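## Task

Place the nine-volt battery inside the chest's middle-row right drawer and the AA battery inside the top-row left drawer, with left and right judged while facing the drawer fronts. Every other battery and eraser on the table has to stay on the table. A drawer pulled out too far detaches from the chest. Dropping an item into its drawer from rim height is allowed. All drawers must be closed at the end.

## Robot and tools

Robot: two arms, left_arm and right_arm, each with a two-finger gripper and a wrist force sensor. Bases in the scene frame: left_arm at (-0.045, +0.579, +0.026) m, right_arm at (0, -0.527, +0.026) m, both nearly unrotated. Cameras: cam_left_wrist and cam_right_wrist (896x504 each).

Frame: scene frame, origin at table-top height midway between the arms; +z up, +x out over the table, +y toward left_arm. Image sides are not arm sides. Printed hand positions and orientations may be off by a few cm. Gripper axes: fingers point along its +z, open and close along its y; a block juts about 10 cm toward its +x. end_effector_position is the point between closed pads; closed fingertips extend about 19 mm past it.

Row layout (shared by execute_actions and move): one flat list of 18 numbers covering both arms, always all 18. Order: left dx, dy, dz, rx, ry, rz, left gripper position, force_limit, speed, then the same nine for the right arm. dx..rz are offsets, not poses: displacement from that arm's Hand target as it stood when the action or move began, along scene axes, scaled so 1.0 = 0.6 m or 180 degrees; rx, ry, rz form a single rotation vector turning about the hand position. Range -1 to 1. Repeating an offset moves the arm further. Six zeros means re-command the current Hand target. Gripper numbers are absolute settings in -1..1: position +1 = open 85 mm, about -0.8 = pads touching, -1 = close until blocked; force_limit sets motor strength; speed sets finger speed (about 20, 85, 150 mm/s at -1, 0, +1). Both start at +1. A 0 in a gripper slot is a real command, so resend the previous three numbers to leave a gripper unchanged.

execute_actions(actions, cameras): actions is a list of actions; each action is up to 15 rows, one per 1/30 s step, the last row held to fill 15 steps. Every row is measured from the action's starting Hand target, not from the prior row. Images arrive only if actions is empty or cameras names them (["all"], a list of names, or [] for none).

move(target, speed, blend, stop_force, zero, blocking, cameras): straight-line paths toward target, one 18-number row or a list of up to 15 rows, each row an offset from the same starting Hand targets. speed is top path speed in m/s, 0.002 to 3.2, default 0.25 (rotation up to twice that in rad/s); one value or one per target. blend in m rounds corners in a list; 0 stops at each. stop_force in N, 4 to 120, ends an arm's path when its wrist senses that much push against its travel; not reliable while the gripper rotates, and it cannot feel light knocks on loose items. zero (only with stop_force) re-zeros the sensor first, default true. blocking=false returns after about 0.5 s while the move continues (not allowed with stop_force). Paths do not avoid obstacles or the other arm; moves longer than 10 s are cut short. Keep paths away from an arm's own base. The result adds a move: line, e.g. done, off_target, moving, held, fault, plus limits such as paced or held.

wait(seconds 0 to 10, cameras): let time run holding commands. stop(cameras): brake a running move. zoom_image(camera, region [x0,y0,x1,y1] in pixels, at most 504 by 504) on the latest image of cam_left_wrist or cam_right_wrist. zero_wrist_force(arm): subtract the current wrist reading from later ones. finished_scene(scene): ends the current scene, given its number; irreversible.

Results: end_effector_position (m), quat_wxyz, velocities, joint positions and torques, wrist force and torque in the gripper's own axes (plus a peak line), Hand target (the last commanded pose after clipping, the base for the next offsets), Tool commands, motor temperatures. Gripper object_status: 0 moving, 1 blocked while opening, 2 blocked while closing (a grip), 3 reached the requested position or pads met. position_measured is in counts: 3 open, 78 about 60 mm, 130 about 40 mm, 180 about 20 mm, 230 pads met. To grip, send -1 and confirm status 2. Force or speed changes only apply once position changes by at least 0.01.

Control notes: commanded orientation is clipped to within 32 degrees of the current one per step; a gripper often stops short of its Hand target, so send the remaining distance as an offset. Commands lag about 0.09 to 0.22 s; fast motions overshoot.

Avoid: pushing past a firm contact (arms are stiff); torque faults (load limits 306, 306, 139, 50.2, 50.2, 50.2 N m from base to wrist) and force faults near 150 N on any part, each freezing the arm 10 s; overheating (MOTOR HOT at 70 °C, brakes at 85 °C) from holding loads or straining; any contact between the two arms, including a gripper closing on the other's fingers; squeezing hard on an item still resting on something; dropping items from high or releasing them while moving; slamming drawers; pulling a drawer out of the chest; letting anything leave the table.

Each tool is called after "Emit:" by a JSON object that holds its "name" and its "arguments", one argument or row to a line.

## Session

Emit:
{"name": "execute_actions", "arguments": {
  "actions": []
}}

Scene clock: 0.00 s.
left_arm: end_effector_position=(+0.6718, +0.0373, +0.3561) position_measured=3 object_status=3 end_effector_quat_wxyz=(+0.296, +0.724, -0.557, +0.279) | right_arm: end_effector_position=(+0.9704, -0.4092, +0.2524) position_measured=3 object_status=3 end_effector_quat_wxyz=(+0.183, +0.759, -0.602, +0.169)
Joint positions: left_arm=[-0.691 -1.269 1.863 -2.824 -2.133 -2.699] | right_arm=[3.548 -2.131 -1.371 -1.402 1.102 -1.32]
Joint velocities: within noise
Joint torques (N m): no reading
Motor temperatures (°C): left_arm=[29 29 29 36 32 38] | right_arm=[30 30 30 37 40 36]
Wrist force (N): no reading
Wrist torque (N m): no reading
Wrist force, peak (N): no reading
Hand target: left_arm +0.6718, +0.0373, +0.3561; +0.296, +0.724, -0.557, +0.279 | right_arm +0.9704, -0.4092, +0.2524; +0.183, +0.759, -0.602, +0.169
Tool commands: left_gripper/position=+1.0 left_gripper/force_limit=+1.0 left_gripper/speed=+1.0 right_gripper/position=+1.0 right_gripper/force_limit=+1.0 right_gripper/speed=+1.0

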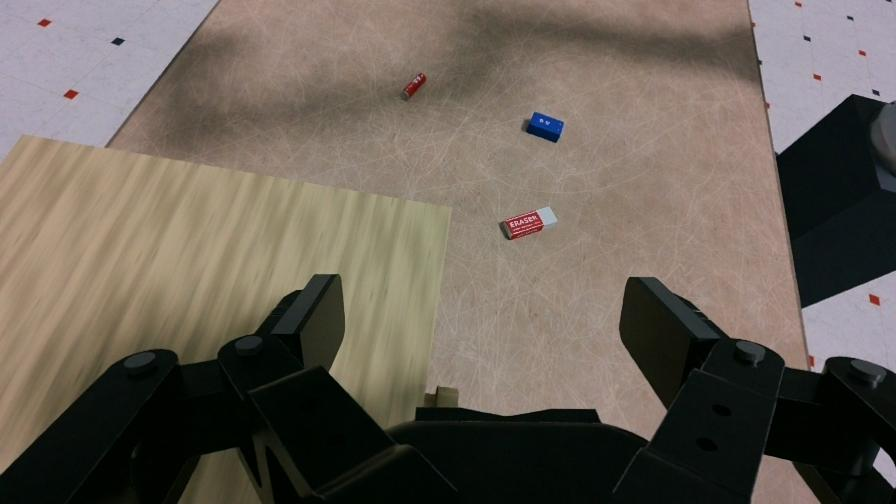

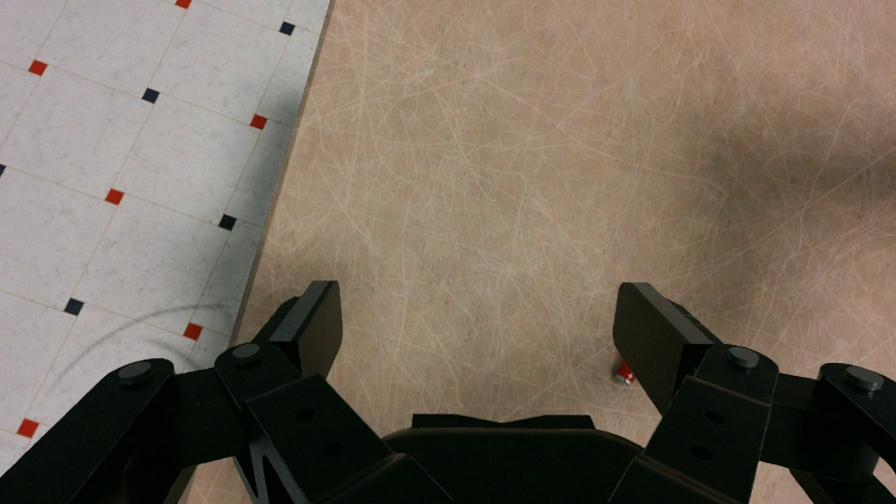

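Emit:
{"name": "zoom_image", "arguments": {
  "camera": "cam_left_wrist",
  "region": [340, 40, 600, 260]
}}

Scaled by 1.938 from the camera's 896x504 image, which has a finer 1280x720 frame.

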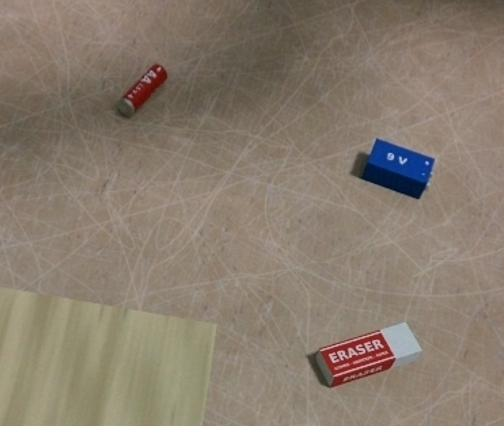

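Emit:
{"name": "move", "arguments": {
  "target": [-0.3697, 0.2212, 0.0732, -0.0115, -0.0849, 0.466, -0.02, -1, -1, -0.304, -0.018, -0.0873, 0.1591, -0.0303, -0.1638, -0.02, -1, -1],
  "speed": 0.4,
  "cameras": ["all"]
}}

Scene clock: 7.30 s.
left_arm: end_effector_position=(+0.4500, +0.1701, +0.4001) position_measured=131 object_status=3 end_effector_quat_wxyz=(-0.024, +0.865, +0.041, +0.500) | right_arm: end_effector_position=(+0.7880, -0.4200, +0.2001) position_measured=132 object_status=3 end_effector_quat_wxyz=(+0.000, -0.595, +0.804, +0.000)
Joint positions: left_arm=[-1.421 -1.823 2.323 -2.197 -0.527 -4.566] | right_arm=[3.468 -1.862 -1.852 -0.998 1.571 -0.919]
Joint torques (N m): left_arm=[-13.74 -5.13 -56.83 -1.29 -0.82 -2.87] | right_arm=[-16.96 88.26 33.88 7.15 3.29 2.42]
Wrist force (N): left_arm=[-0.3 0.3 0.2] | right_arm=[0.7 0.5 1.0]
Wrist torque (N m): left_arm=[-0.03 -0.09 0.19] | right_arm=[0.08 -0.03 -0.19]
Wrist force, peak (N): left_arm=[0.3 -1.7 0.7] | right_arm=[1.5 1.2 0.8]
Hand target: left_arm +0.4500, +0.1701, +0.4000; -0.024, +0.865, +0.041, +0.500 | right_arm +0.7880, -0.4200, +0.2001; +0.000, -0.595, +0.804, +0.000
Off the commanded pose: left_arm 0.000 m, 0 deg | right_arm 0.000 m, 0 deg.
move: done

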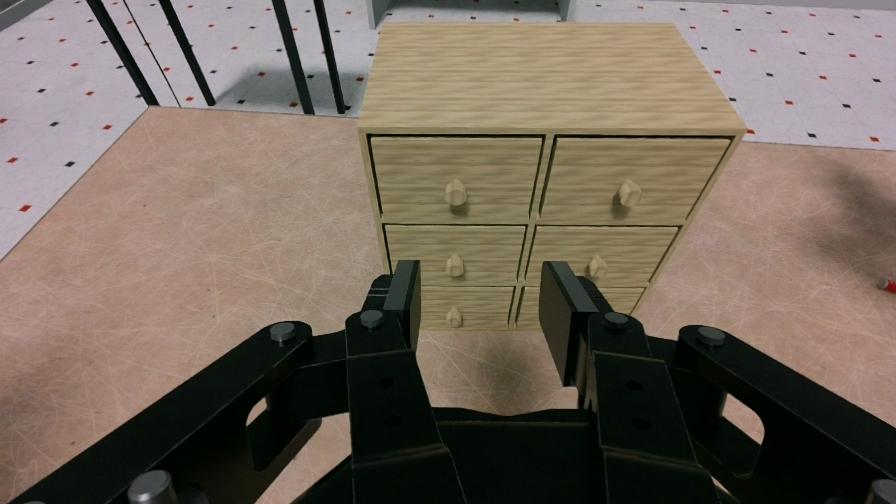

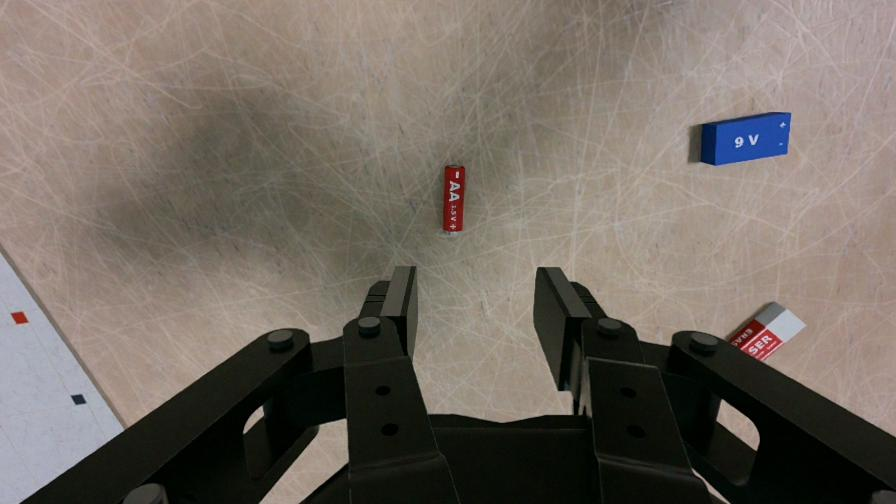

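Emit:
{"name": "move", "arguments": {
  "target": [
    [0.258, 0.0312, -0.1805, 0, 0, 0, -0.02, -1, -1, 0.0115, 0.0098, -0.2968, 0, 0, -0.0139, -0.02, -1, -1],
    [0.258, 0.0312, -0.1805, 0, 0, 0, -0.02, -1, -1, 0.0115, 0.0098, -0.2968, 0, 0, -0.0139, -1, -1, -1]
  ],
  "speed": 0.12,
  "cameras": ["all"]
}}

Scene clock: 13.87 s.
left_arm: end_effector_position=(+0.6048, +0.1888, +0.2917) position_measured=131 object_status=3 end_effector_quat_wxyz=(-0.024, +0.865, +0.041, +0.500) | right_arm: end_effector_position=(+0.7949, -0.4141, +0.0220) position_measured=196 object_status=2 end_effector_quat_wxyz=(+0.000, -0.578, +0.816, +0.000)
Joint positions: left_arm=[-1.12 -1.423 2.312 -3.026 -0.633 -4.045] | right_arm=[3.472 -2.076 -1.938 -0.7 1.571 -0.872]
Joint torques (N m): left_arm=[11.34 -27.47 -45.65 -8.3 -1.27 2.66] | right_arm=[22.22 64.37 25.1 6.68 -0.75 2.45]
Wrist force (N): left_arm=[-0.5 0.5 0.1] | right_arm=[1.4 0.6 -3.3]
Wrist torque (N m): left_arm=[0.01 0.00 0.03] | right_arm=[-0.06 -0.01 -0.19]
Wrist force, peak (N): left_arm=[-0.3 0.5 1.7] | right_arm=[1.3 1.2 -3.4]
Hand target: left_arm +0.6048, +0.1888, +0.2917; -0.024, +0.865, +0.041, +0.500 | right_arm +0.7949, -0.4141, +0.0220; +0.000, -0.578, +0.816, +0.000
Off the commanded pose: left_arm 0.000 m, 0 deg | right_arm 0.000 m, 0 deg.
move: done

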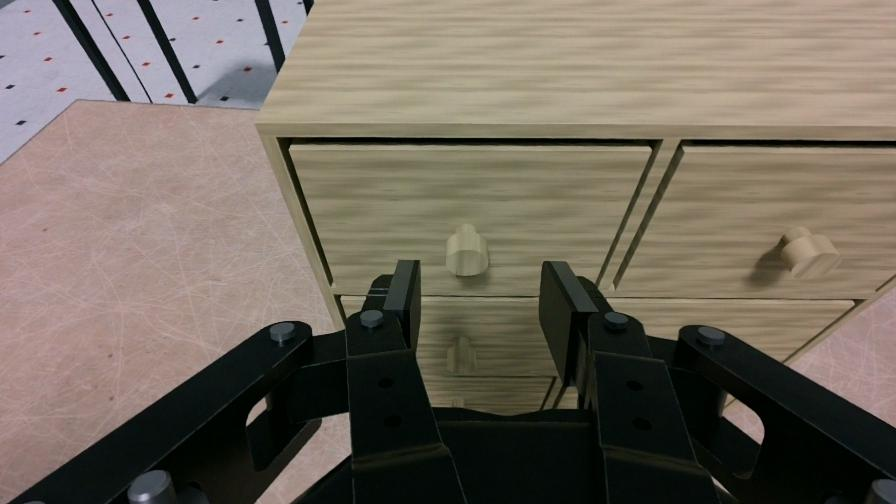

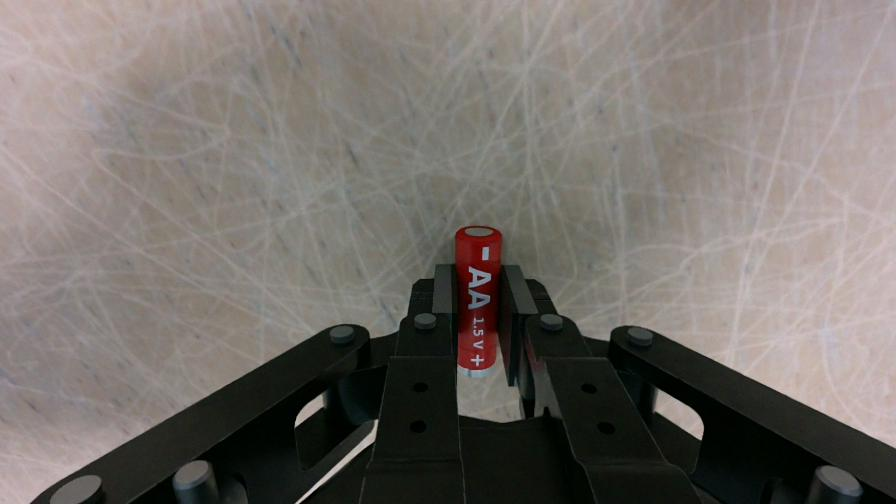

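Emit:
{"name": "move", "arguments": {
  "target": [
    [0.0708, 0.009, -0.0483, 0, 0, 0, -0.02, -1, -1, 0, 0, 0.23, 0, 0, 0, -1, -1, -1],
    [0.0708, 0.009, -0.0483, 0, 0, 0, -1, -1, -1, 0, 0, 0.23, 0, 0, 0, -1, -1, -1],
    [-0.095, -0.007, -0.0483, 0, 0, 0, -1, -1, -1, -0.2915, 0.2735, 0.6633, 0, 0, 0.139, -1, -1, -1]
  ],
  "speed": [0.12, 0.1, 0.2],
  "cameras": ["all"]
}}

Scene clock: 22.60 s.
left_arm: end_effector_position=(+0.5478, +0.1846, +0.2628) position_measured=187 object_status=2 end_effector_quat_wxyz=(-0.024, +0.865, +0.041, +0.500) | right_arm: end_effector_position=(+0.6201, -0.2501, +0.4199) position_measured=196 object_status=2 end_effector_quat_wxyz=(+0.000, +0.741, -0.672, +0.000)
Joint positions: left_arm=[-1.221 -1.457 2.398 -2.951 -0.584 -4.2] | right_arm=[3.792 -1.533 -1.812 -1.368 1.571 -0.989]
Joint torques (N m): left_arm=[-12.08 -58.7 -21.37 -1.71 6.92 -3.08] | right_arm=[21.27 63.26 54.16 2.6 -2.43 -2.38]
Wrist force (N): left_arm=[-0.6 0.4 1.0] | right_arm=[0.5 0.3 0.9]
Wrist torque (N m): left_arm=[-0.04 -0.18 0.21] | right_arm=[0.06 0.01 0.13]
Wrist force, peak (N): left_arm=[0.3 -0.7 -2.8] | right_arm=[1.4 1.0 -3.6]
Hand target: left_arm +0.5478, +0.1846, +0.2628; -0.024, +0.865, +0.041, +0.500 | right_arm +0.6200, -0.2500, +0.4200; +0.000, +0.741, -0.672, +0.000
Off the commanded pose: left_arm 0.000 m, 0 deg | right_arm 0.000 m, 0 deg.
move: done

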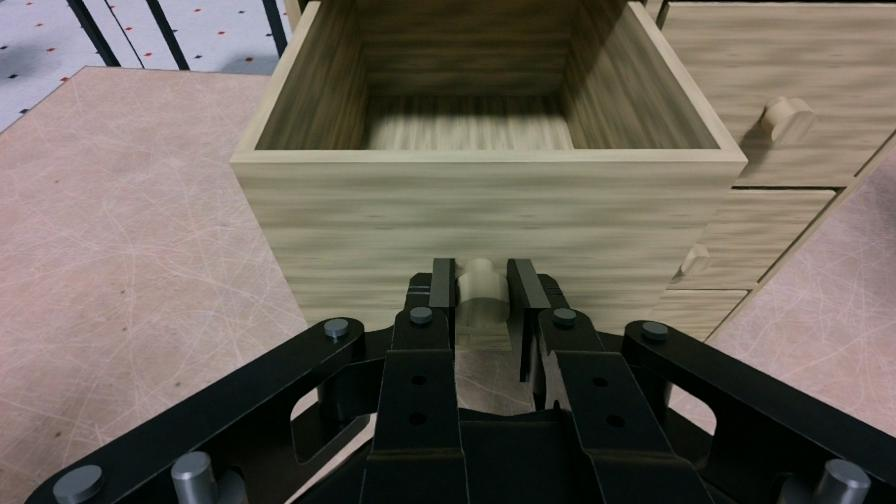

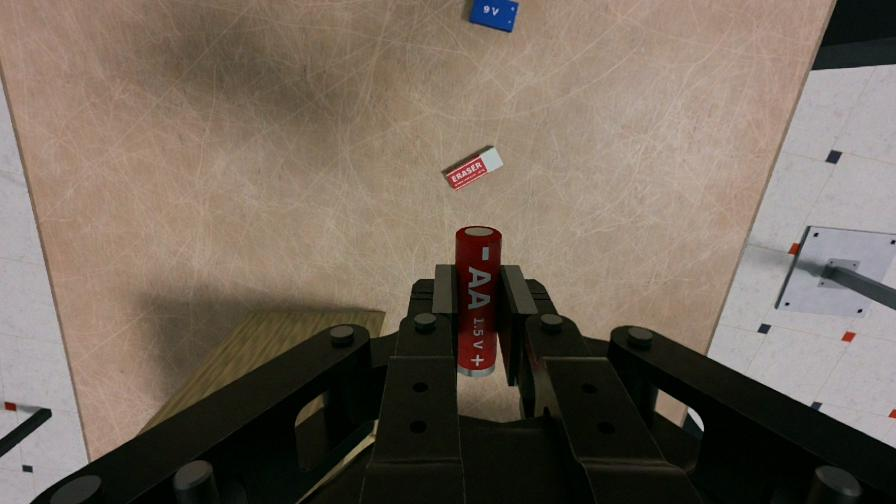

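Emit:
{"name": "move", "arguments": {
  "target": [
    [0, 0, 0, 0, 0, 0, -0.02, -1, -1, 0, 0, 0, 0, 0, 0, -1, -1, -1],
    [-0.199, -0.0192, 0, 0, 0, 0, -0.02, -1, -1, 0.0133, 0.735, 0, 0, 0, 0, -1, -1, -1],
    [-0.199, -0.0192, 0, 0, 0, 0, -0.02, -1, -1, 0.0133, 0.735, -0.2, 0, 0, 0, -1, -1, -1],
    [-0.199, -0.0192, 0, 0, 0, 0, -0.02, -1, -1, 0.0133, 0.735, -0.2, 0, 0, 0, -0.2, -1, -1]
  ],
  "speed": [0.1, 0.22, 0.12, 0.1],
  "blend": [0, 0.02, 0, 0],
  "cameras": ["all"]
}}

Scene clock: 29.23 s.
left_arm: end_effector_position=(+0.4284, +0.1731, +0.2628) position_measured=131 object_status=3 end_effector_quat_wxyz=(-0.024, +0.865, +0.041, +0.500) | right_arm: end_effector_position=(+0.6280, +0.1910, +0.3000) position_measured=154 object_status=0 end_effector_quat_wxyz=(+0.000, +0.741, -0.672, +0.000)
Joint positions: left_arm=[-1.467 -1.661 2.483 -2.441 -0.523 -4.657] | right_arm=[4.148 -2.033 -1.414 -1.267 1.571 -0.633]
Joint torques (N m): left_arm=[-13.92 -45.23 -47.7 -1.13 6.92 -2.8] | right_arm=[16.85 75.95 39.19 7.08 -0.01 1.8]
Wrist force (N): left_arm=[-0.2 0.3 0.4] | right_arm=[0.6 0.2 0.1]
Wrist torque (N m): left_arm=[-0.03 -0.09 0.21] | right_arm=[0.05 -0.01 -0.15]
Wrist force, peak (N): left_arm=[-1.2 0.6 1.3] | right_arm=[3.1 0.5 1.1]
Hand target: left_arm +0.4284, +0.1731, +0.2628; -0.024, +0.865, +0.041, +0.500 | right_arm +0.6280, +0.1910, +0.3000; +0.000, +0.741, -0.672, +0.000
Off the commanded pose: left_arm 0.000 m, 0 deg | right_arm 0.000 m, 0 deg.
move: done

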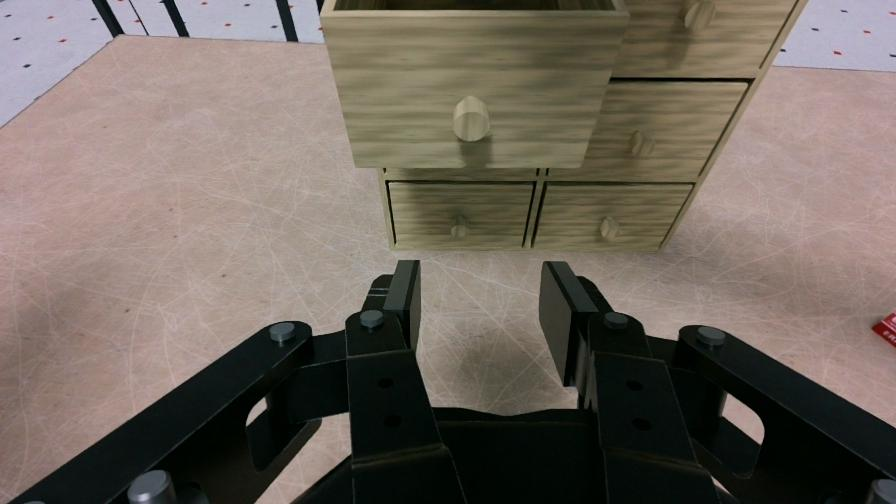

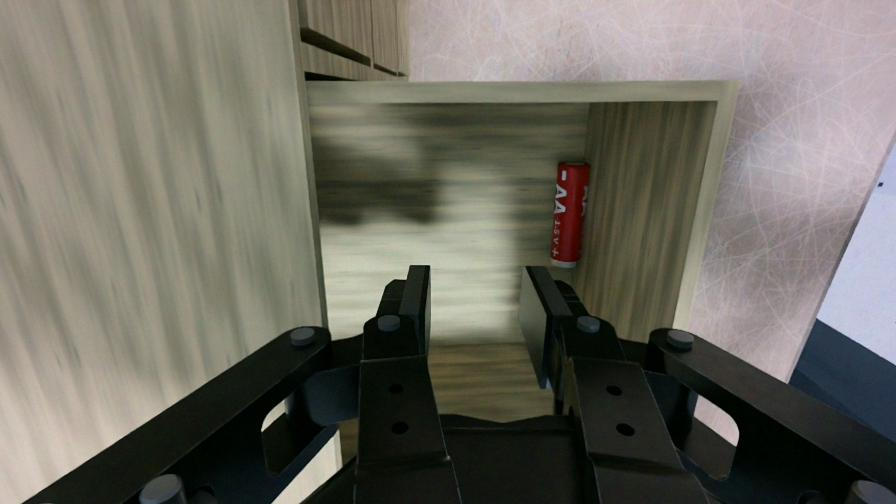

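Emit:
{"name": "move", "arguments": {
  "target": [
    [0.1659, 0.016, 0, 0, 0, 0, -0.02, -1, -1, 0, 0, 0.2, 0, 0, 0, -0.2, -1, -1],
    [0.3534, 0.034, 0, 0, 0, 0, -0.02, -1, -1, -0.05, -0.9517, -0.2333, 0, 0, 0.4306, -0.2, -1, -1]
  ],
  "speed": [0.15, 0.32],
  "blend": [0.02, 0],
  "cameras": ["all"]
}}

Scene clock: 35.50 s.
left_arm: end_effector_position=(+0.6404, +0.1935, +0.2628) position_measured=131 object_status=3 end_effector_quat_wxyz=(-0.024, +0.865, +0.041, +0.500) | right_arm: end_effector_position=(+0.5980, -0.3800, +0.1600) position_measured=154 object_status=3 end_effector_quat_wxyz=(+0.000, +0.998, -0.060, +0.000)
Joint positions: left_arm=[-1.061 -1.325 2.283 -3.159 -0.666 -3.964] | right_arm=[3.64 -1.635 -2.222 -0.856 1.57 -2.493]
Joint torques (N m): left_arm=[11.76 -34.34 -43.22 -8.11 -1.8 2.64] | right_arm=[-16.13 28.98 29.83 7.27 3.4 -2.94]
Wrist force (N): left_arm=[-0.5 0.0 -0.8] | right_arm=[0.6 0.3 0.9]
Wrist torque (N m): left_arm=[-0.08 -0.06 0.00] | right_arm=[0.05 0.00 0.15]
Wrist force, peak (N): left_arm=[-0.8 0.3 -1.1] | right_arm=[0.7 3.2 1.5]
Hand target: left_arm +0.6404, +0.1935, +0.2628; -0.024, +0.865, +0.041, +0.500 | right_arm +0.5980, -0.3800, +0.1600; +0.000, +0.998, -0.060, +0.000
Off the commanded pose: left_arm 0.000 m, 0 deg | right_arm 0.000 m, 0 deg.
move: done

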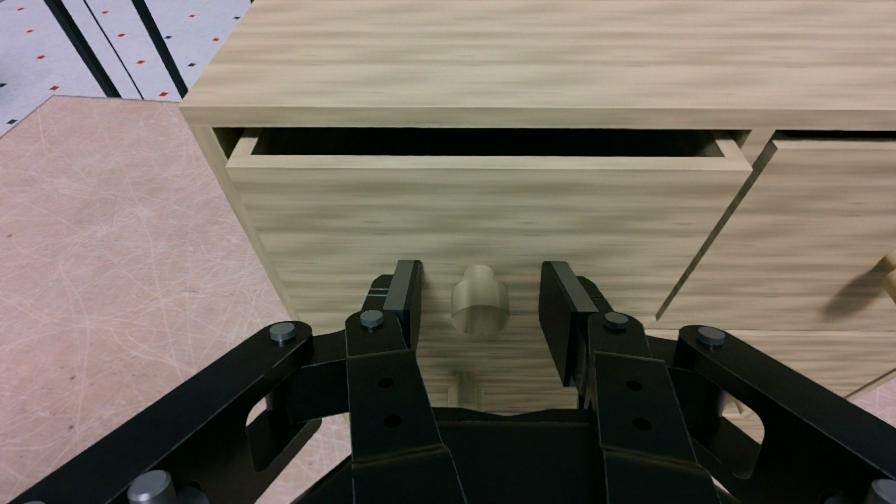

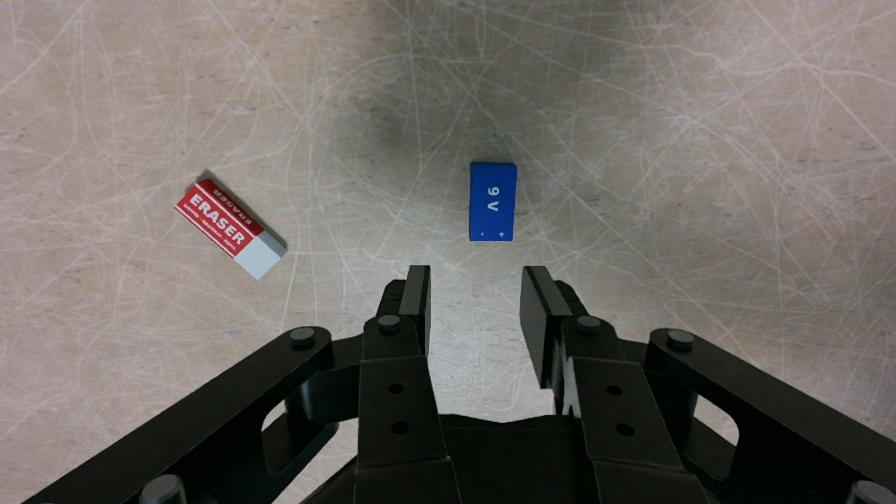

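Emit:
{"name": "move", "arguments": {
  "target": [0.0332, 0.0032, 0, 0, 0, 0, -0.02, -1, -1, 0.0012, -0.0298, -0.2267, 0, 0, 0, 0.18, -1, -1],
  "speed": 0.07,
  "stop_force": 8,
  "cameras": ["all"]
}}

Scene clock: 39.47 s.
left_arm: end_effector_position=(+0.6603, +0.1954, +0.2628) position_measured=131 object_status=3 end_effector_quat_wxyz=(-0.024, +0.865, +0.041, +0.500) | right_arm: end_effector_position=(+0.5987, -0.3979, +0.0240) position_measured=107 object_status=3 end_effector_quat_wxyz=(+0.000, +0.998, -0.060, +0.000)
Joint positions: left_arm=[-1.03 -1.3 2.255 -3.187 -0.685 -3.924] | right_arm=[3.613 -1.851 -2.313 -0.548 1.57 -2.52]
Joint torques (N m): left_arm=[12.2 -34.93 -44.61 -8.13 -1.81 2.91] | right_arm=[-16.35 39.44 19.35 7.22 0.72 -2.34]
Wrist force (N): left_arm=[-2.5 -1.2 -5.7] | right_arm=[-0.2 0.5 0.8]
Wrist torque (N m): left_arm=[-0.14 0.04 0.03] | right_arm=[0.09 0.11 0.15]
Wrist force, peak (N): left_arm=[-2.5 -1.9 -5.9] | right_arm=[0.4 0.4 1.6]
Hand target: left_arm +0.6603, +0.1954, +0.2628; -0.024, +0.865, +0.041, +0.500 | right_arm +0.5987, -0.3979, +0.0240; +0.000, +0.998, -0.060, +0.000
Off the commanded pose: left_arm 0.000 m, 0 deg | right_arm 0.000 m, 0 deg.
move: done

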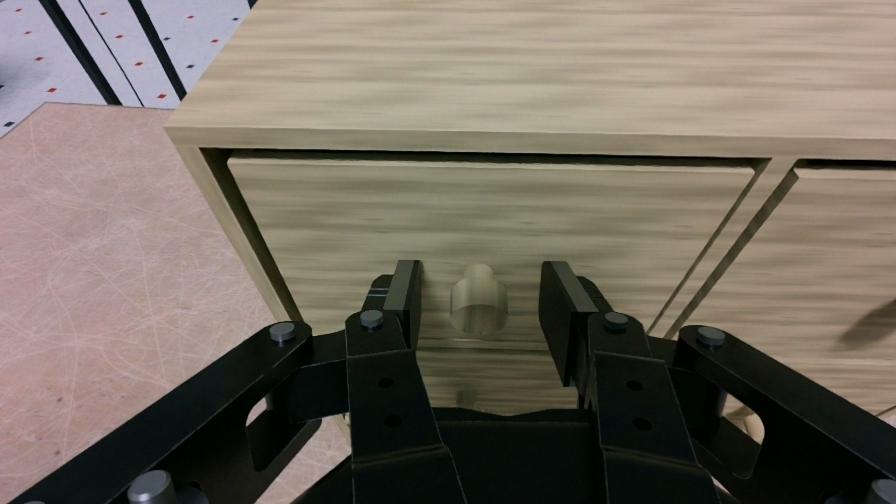

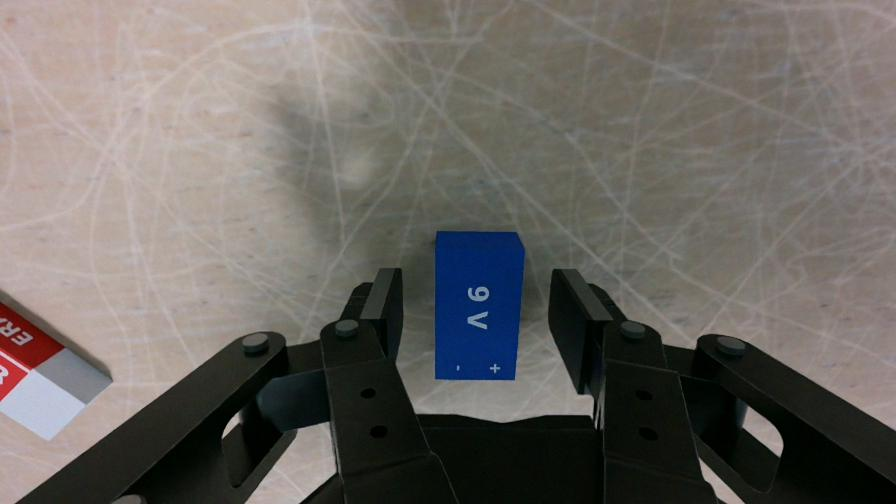

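Emit:
{"name": "move", "arguments": {
  "target": [
    [0, 0, 0, 0, 0, 0, -0.02, -1, -1, 0, 0, 0, 0, 0, 0, -1, -1, -1],
    [-0.0995, -0.0095, 0, 0, 0, 0, -0.02, -1, -1, 0, 0, 0.2, 0, 0, 0, -1, -1, -1],
    [-0.0698, -0.2527, -0.1263, 0, 0, 0, -0.02, -1, -1, -0.0478, 0.2465, 0.51, -0.0027, -0.2226, 0.066, -1, -1, -1]
  ],
  "speed": [0.1, 0.15, 0.22],
  "blend": [0, 0.02, 0],
  "cameras": ["all"]
}}

Scene clock: 48.00 s.
left_arm: end_effector_position=(+0.6184, +0.0438, +0.1870) position_measured=131 object_status=3 end_effector_quat_wxyz=(-0.024, +0.865, +0.041, +0.500) | right_arm: end_effector_position=(+0.5701, -0.2501, +0.3299) position_measured=165 object_status=2 end_effector_quat_wxyz=(-0.016, +0.939, +0.045, +0.342)
Joint positions: left_arm=[-1.198 -1.122 2.135 -3.052 -0.594 -4.163] | right_arm=[4.083 -1.32 -2.395 -0.504 1.054 -2.399]
Joint torques (N m): left_arm=[-12.93 -49.15 -40.59 -1.39 6.66 -2.95] | right_arm=[21.37 38.21 35.11 7.99 -5.1 -2.47]
Wrist force (N): left_arm=[-0.2 0.4 0.1] | right_arm=[-1.2 0.8 0.4]
Wrist torque (N m): left_arm=[-0.05 -0.07 0.19] | right_arm=[0.12 0.09 0.02]
Wrist force, peak (N): left_arm=[-1.9 -1.3 -5.9] | right_arm=[-1.5 1.5 -8.5]
Hand target: left_arm +0.6184, +0.0438, +0.1870; -0.024, +0.865, +0.041, +0.500 | right_arm +0.5701, -0.2500, +0.3300; -0.016, +0.939, +0.045, +0.342
Off the commanded pose: left_arm 0.000 m, 0 deg | right_arm 0.000 m, 0 deg.
move: done

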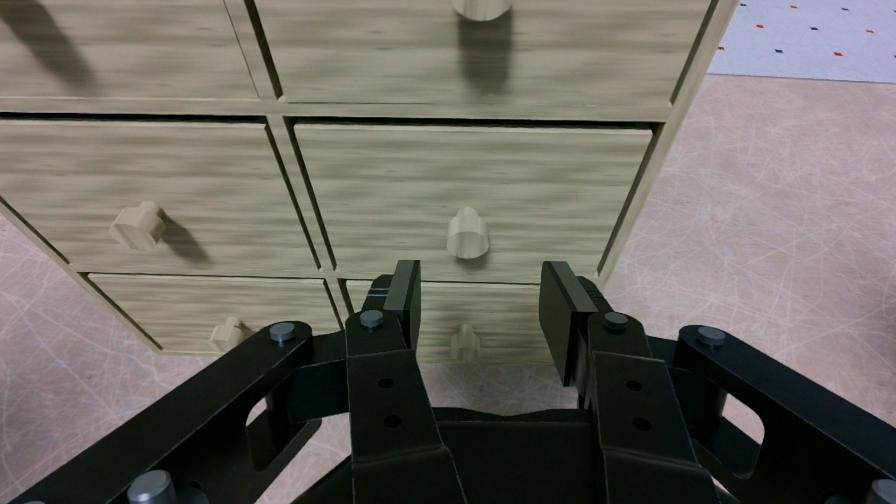

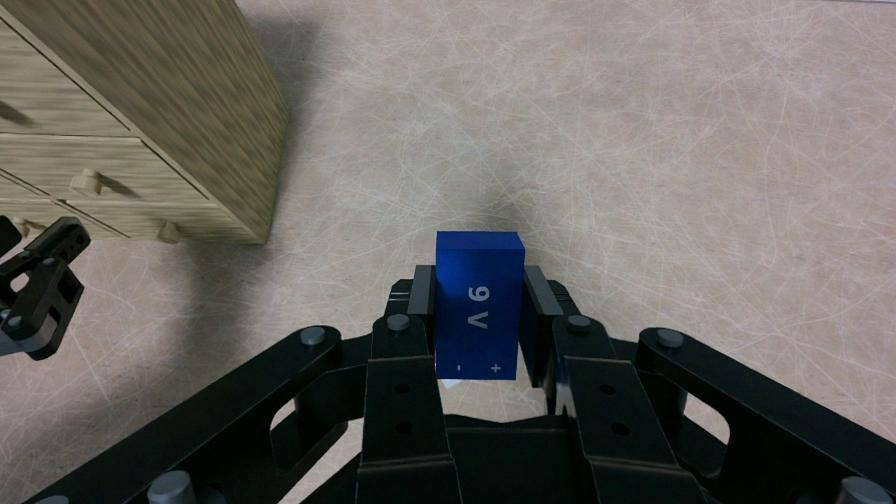

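Emit:
{"name": "move", "arguments": {
  "target": [
    [0.0708, 0.009, -0.0417, 0, 0, 0, -0.02, -1, -1, 0, 0, 0, 0, 0, 0, -1, -1, -1],
    [0.0708, 0.009, -0.0417, 0, 0, 0, -1, -1, -1, 0, 0, 0, 0, 0, 0, -1, -1, -1],
    [-0.12, -0.0094, -0.0417, 0, 0, 0, -1, -1, -1, 0.0417, 0.1167, 0, 0, 0, 0, -1, -1, -1]
  ],
  "speed": [0.07, 0.1, 0.08],
  "cameras": ["all"]
}}

Scene clock: 53.17 s.
left_arm: end_effector_position=(+0.5465, +0.0381, +0.1620) position_measured=188 object_status=2 end_effector_quat_wxyz=(-0.024, +0.865, +0.041, +0.500) | right_arm: end_effector_position=(+0.5951, -0.1800, +0.3300) position_measured=165 object_status=2 end_effector_quat_wxyz=(-0.016, +0.939, +0.045, +0.342)
Joint positions: left_arm=[-1.305 -1.153 2.22 -2.955 -0.553 -4.344] | right_arm=[4.121 -1.44 -2.299 -0.498 1.037 -2.36]
Joint torques (N m): left_arm=[-12.66 -81.78 -16.1 -1.68 6.9 -2.98] | right_arm=[21.95 15.43 47.49 7.54 -4.44 2.48]
Wrist force (N): left_arm=[-1.0 0.6 0.7] | right_arm=[-0.9 0.7 0.4]
Wrist torque (N m): left_arm=[-0.02 -0.10 0.19] | right_arm=[0.08 0.05 -0.14]
Wrist force, peak (N): left_arm=[0.6 -0.8 -4.0] | right_arm=[-1.6 1.5 0.2]
Hand target: left_arm +0.5464, +0.0381, +0.1620; -0.024, +0.865, +0.041, +0.500 | right_arm +0.5951, -0.1800, +0.3300; -0.016, +0.939, +0.045, +0.342
Off the commanded pose: left_arm 0.000 m, 0 deg | right_arm 0.000 m, 0 deg.
move: done

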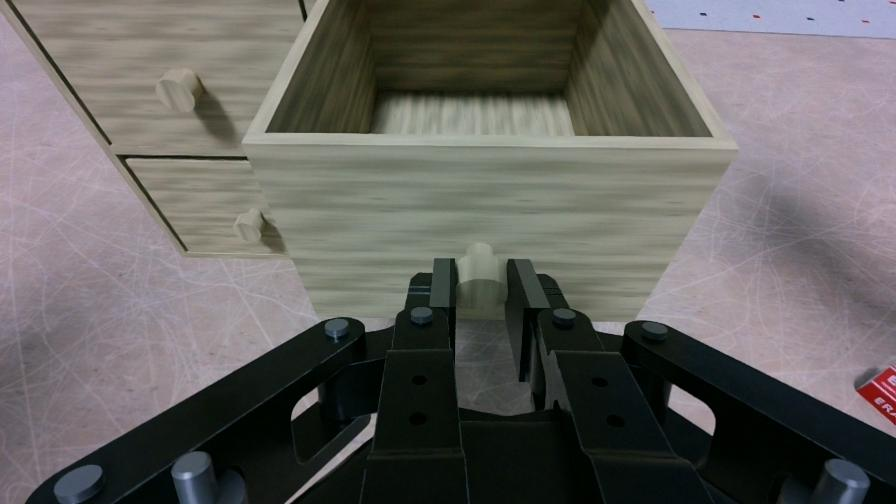

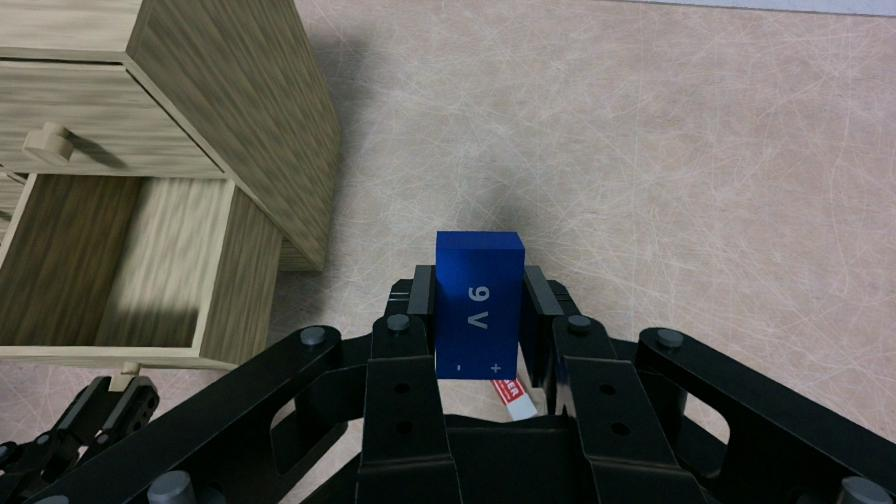

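Emit:
{"name": "move", "arguments": {
  "target": [
    [0, 0, 0, 0, 0, 0, -0.02, -1, -1, 0, 0, 0, 0, 0, 0, -1, -1, -1],
    [-0.0663, -0.0063, 0, 0, 0, 0, -0.02, -1, -1, 0.0167, 0.1, -0.0167, 0, 0, 0, -1, -1, -1],
    [-0.2118, 0.1135, 0, 0, 0, 0, -0.02, -1, -1, 0.0492, 0.374, -0.0333, 0, 0, 0, -1, -1, -1],
    [-0.2118, 0.1135, 0, 0, 0, 0, -0.02, -1, -1, 0.0492, 0.374, -0.1917, 0, 0, 0, -1, -1, -1],
    [-0.2118, 0.1135, 0, 0, 0, 0, -0.02, -1, -1, 0.0492, 0.374, -0.1917, 0, 0, 0, -0.1, -1, -1]
  ],
  "speed": [0.1, 0.12, 0.16, 0.1, 0.1],
  "blend": [0, 0.01, 0.01, 0, 0],
  "cameras": ["all"]
}}

Scene clock: 60.07 s.
left_arm: end_effector_position=(+0.4194, +0.1062, +0.1620) position_measured=131 object_status=3 end_effector_quat_wxyz=(-0.024, +0.865, +0.041, +0.500) | right_arm: end_effector_position=(+0.6246, +0.0444, +0.2149) position_measured=141 object_status=0 end_effector_quat_wxyz=(-0.016, +0.939, +0.045, +0.342)
Joint positions: left_arm=[-1.5 -1.371 2.446 -2.637 -0.523 -4.723] | right_arm=[4.257 -1.863 -2.073 -0.38 0.979 -2.215]
Joint torques (N m): left_arm=[-13.79 -61.59 -15.71 -1.19 -0.39 -2.71] | right_arm=[-11.84 49.83 27.65 7.74 -4.37 -2.32]
Wrist force (N): left_arm=[-0.2 0.1 0.0] | right_arm=[-0.3 0.6 -0.5]
Wrist torque (N m): left_arm=[-0.08 -0.08 0.20] | right_arm=[0.07 0.01 -0.12]
Wrist force, peak (N): left_arm=[-1.1 0.5 1.2] | right_arm=[-1.0 2.3 -0.4]
Hand target: left_arm +0.4194, +0.1062, +0.1620; -0.024, +0.865, +0.041, +0.500 | right_arm +0.6246, +0.0444, +0.2149; -0.016, +0.939, +0.045, +0.342
Off the commanded pose: left_arm 0.000 m, 0 deg | right_arm 0.000 m, 0 deg.
move: done

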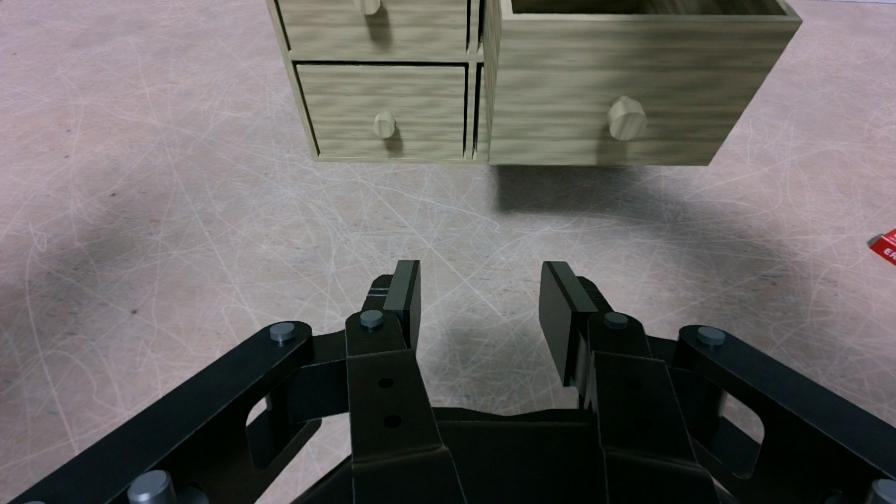

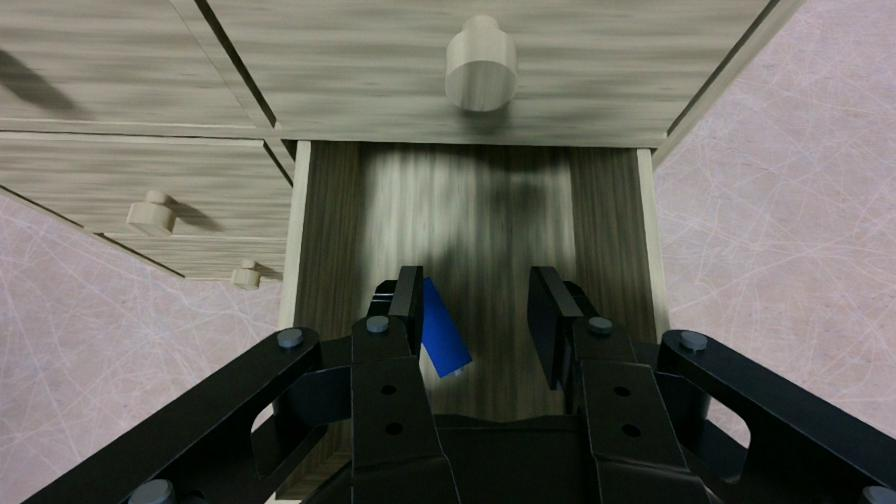

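Emit:
{"name": "move", "arguments": {
  "target": [
    [0, 0, 0, 0, 0, 0, -0.02, -1, -1, 0, 0, 0.2, 0, 0, 0, -0.1, -1, -1],
    [0.191, -0.1175, 0, 0, 0, 0, -0.02, -1, -1, -0.041, -0.4407, 0.2418, 0, 0, 0, -0.1, -1, -1],
    [0.3917, -0.0982, 0, 0, 0, 0, -0.02, -1, -1, -0.041, -0.4407, 0.2418, 0, 0, 0, -0.1, -1, -1]
  ],
  "speed": [0.18, 0.25, 0.07],
  "blend": [0.02, 0.01, 0],
  "cameras": ["all"]
}}

Emit:
{"name": "move", "arguments": {
  "target": [0.0365, 0.0035, 0, 0, 0, 0, -0.02, -1, -1, 0, 0, 0, 0, 0, 0, -0.1, -1, -1],
  "speed": 0.012,
  "stop_force": 8,
  "cameras": ["all"]
}}

Scene clock: 65.33 s.
left_arm: end_effector_position=(+0.6543, +0.0473, +0.1620) position_measured=131 object_status=3 end_effector_quat_wxyz=(-0.024, +0.865, +0.041, +0.500) | right_arm: end_effector_position=(+0.6000, -0.2200, +0.3600) position_measured=141 object_status=3 end_effector_quat_wxyz=(-0.016, +0.939, +0.045, +0.342)
Joint positions: left_arm=[-1.148 -1.047 2.094 -3.15 -0.618 -4.087] | right_arm=[4.067 -1.372 -2.297 -0.541 1.062 -2.415]
Joint torques (N m): left_arm=[13.55 -55.46 -39.29 -8.4 -1.36 2.59] | right_arm=[-16.89 42.97 36.16 3.54 1.89 -2.48]
Wrist force (N): left_arm=[-0.4 0.1 -0.6] | right_arm=[-0.4 0.6 -0.2]
Wrist torque (N m): left_arm=[-0.06 -0.04 0.00] | right_arm=[0.10 0.02 0.18]
Wrist force, peak (N): left_arm=[-0.7 0.6 -1.5] | right_arm=[-2.5 1.2 1.5]
Hand target: left_arm +0.6544, +0.0473, +0.1620; -0.024, +0.865, +0.041, +0.500 | right_arm +0.6000, -0.2200, +0.3600; -0.016, +0.939, +0.045, +0.342
Off the commanded pose: left_arm 0.000 m, 0 deg | right_arm 0.000 m, 0 deg.
move: done

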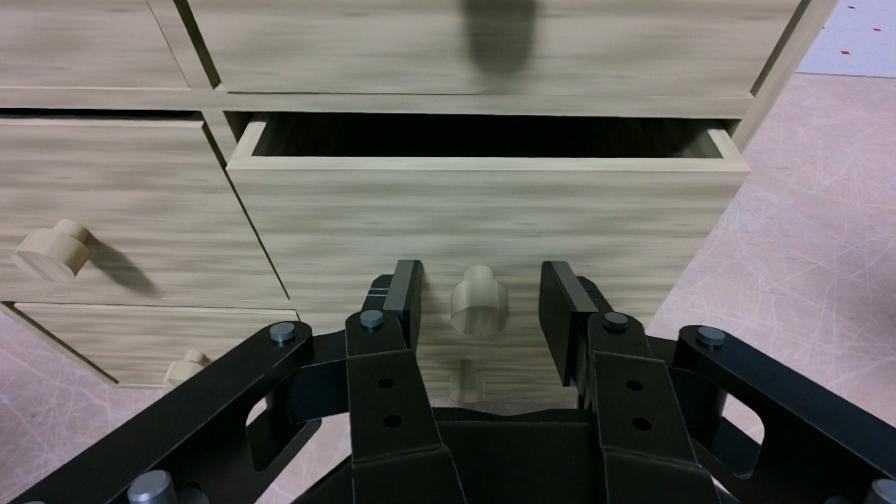

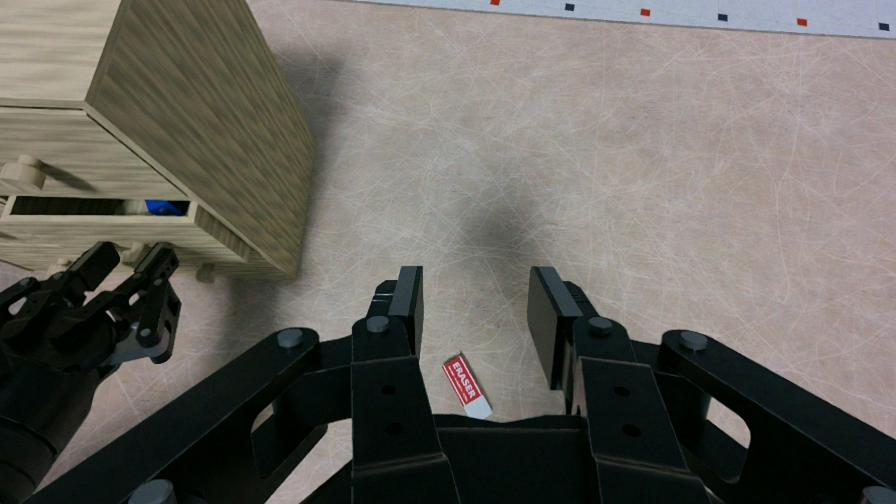

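Scene clock: 68.00 s.
left_arm: end_effector_position=(+0.6763, +0.0494, +0.1620) position_measured=131 object_status=3 end_effector_quat_wxyz=(-0.024, +0.865, +0.041, +0.500) | right_arm: end_effector_position=(+0.6000, -0.2200, +0.3600) position_measured=141 object_status=3 end_effector_quat_wxyz=(-0.016, +0.939, +0.045, +0.342)
Joint positions: left_arm=[-1.119 -1.027 2.065 -3.176 -0.633 -4.044] | right_arm=[4.067 -1.372 -2.297 -0.541 1.062 -2.415]
Joint torques (N m): left_arm=[16.28 -54.41 -39.86 -8.04 -0.59 2.77] | right_arm=[-17.21 43.83 35.85 3.51 1.91 -2.57]
Wrist force (N): left_arm=[-2.3 2.1 -4.9] | right_arm=[-0.7 0.8 -0.5]
Wrist torque (N m): left_arm=[-0.05 -0.03 0.00] | right_arm=[0.14 0.08 0.18]
Wrist force, peak (N): left_arm=[-2.2 2.1 -5.3] | right_arm=[-0.7 0.8 -0.5]
Hand target: left_arm +0.6763, +0.0494, +0.1620; -0.024, +0.865, +0.041, +0.500 | right_arm +0.6000, -0.2200, +0.3600; -0.016, +0.939, +0.045, +0.342
Off the commanded pose: left_arm 0.000 m, 0 deg | right_arm 0.000 m, 0 deg.
move: done

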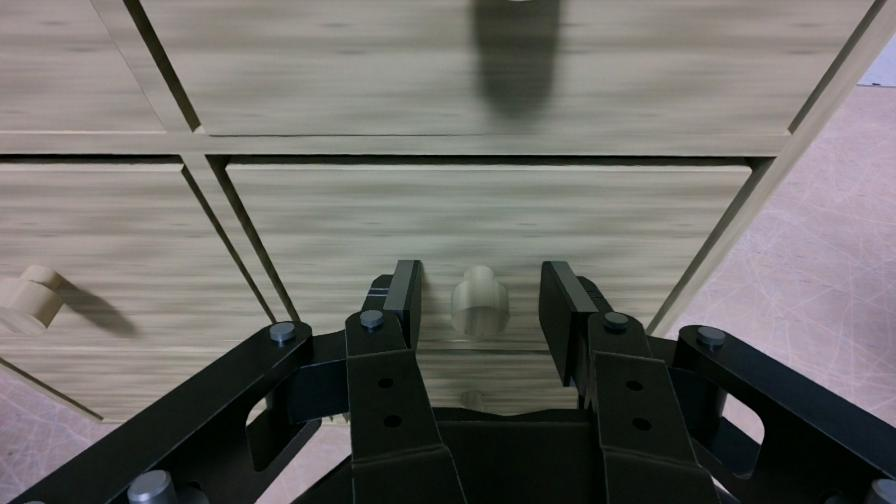

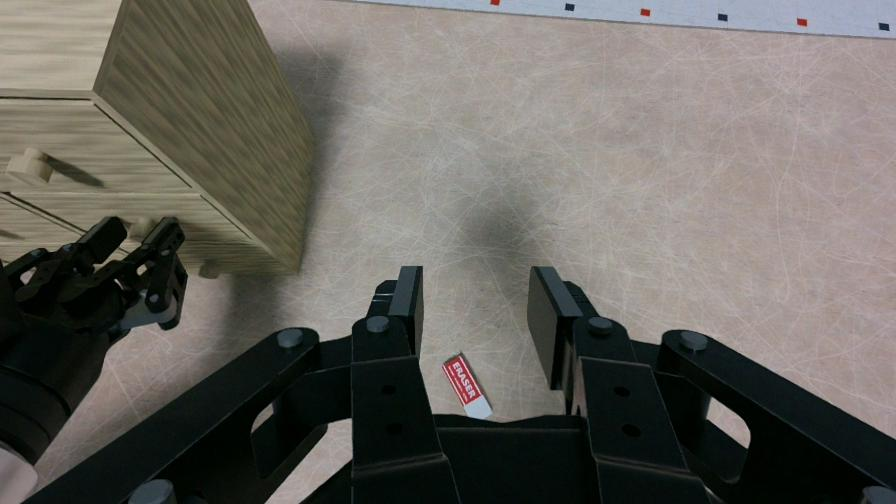

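Emit:
{"name": "move", "arguments": {
  "target": [-0.2, -0.0192, 0.1, 0, 0, 0, -0.02, -1, -1, 0, 0, 0, 0, 0, 0, -0.1, -1, -1],
  "speed": 0.25,
  "cameras": ["cam_left_wrist"]
}}

Scene clock: 69.57 s.
left_arm: end_effector_position=(+0.5563, +0.0379, +0.2219) position_measured=131 object_status=3 end_effector_quat_wxyz=(-0.024, +0.865, +0.041, +0.500) | right_arm: end_effector_position=(+0.6000, -0.2200, +0.3600) position_measured=141 object_status=3 end_effector_quat_wxyz=(-0.016, +0.939, +0.045, +0.342)
Joint positions: left_arm=[-1.29 -1.244 2.19 -2.856 -0.558 -4.318] | right_arm=[4.067 -1.372 -2.297 -0.541 1.062 -2.415]
Joint torques (N m): left_arm=[-12.72 -77.54 -22.13 -1.41 6.87 -2.8] | right_arm=[-16.09 43.39 34.75 3.57 1.85 -2.29]
Wrist force (N): left_arm=[-0.1 0.4 0.2] | right_arm=[-0.4 0.6 -0.3]
Wrist torque (N m): left_arm=[-0.01 -0.10 0.19] | right_arm=[0.10 0.03 0.18]
Wrist force, peak (N): left_arm=[-2.1 2.5 -5.2] | right_arm=[-0.8 0.9 -0.3]
Hand target: left_arm +0.5563, +0.0379, +0.2220; -0.024, +0.865, +0.041, +0.500 | right_arm +0.6000, -0.2200, +0.3600; -0.016, +0.939, +0.045, +0.342
Off the commanded pose: left_arm 0.000 m, 0 deg | right_arm 0.000 m, 0 deg.
move: done
Images, in order (width x height): cam_left_wrist 896x504.

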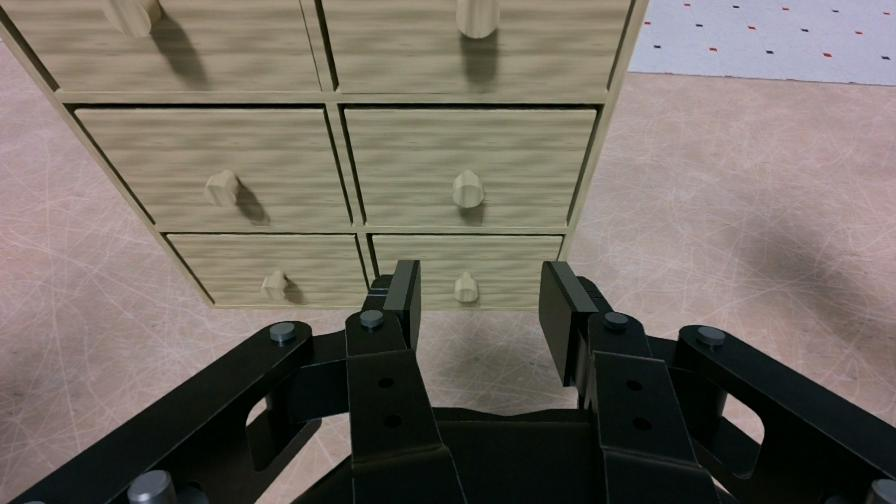

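Emit:
{"name": "finished_scene", "arguments": {
  "scene": 2
}}

The scene is finished: the task was done.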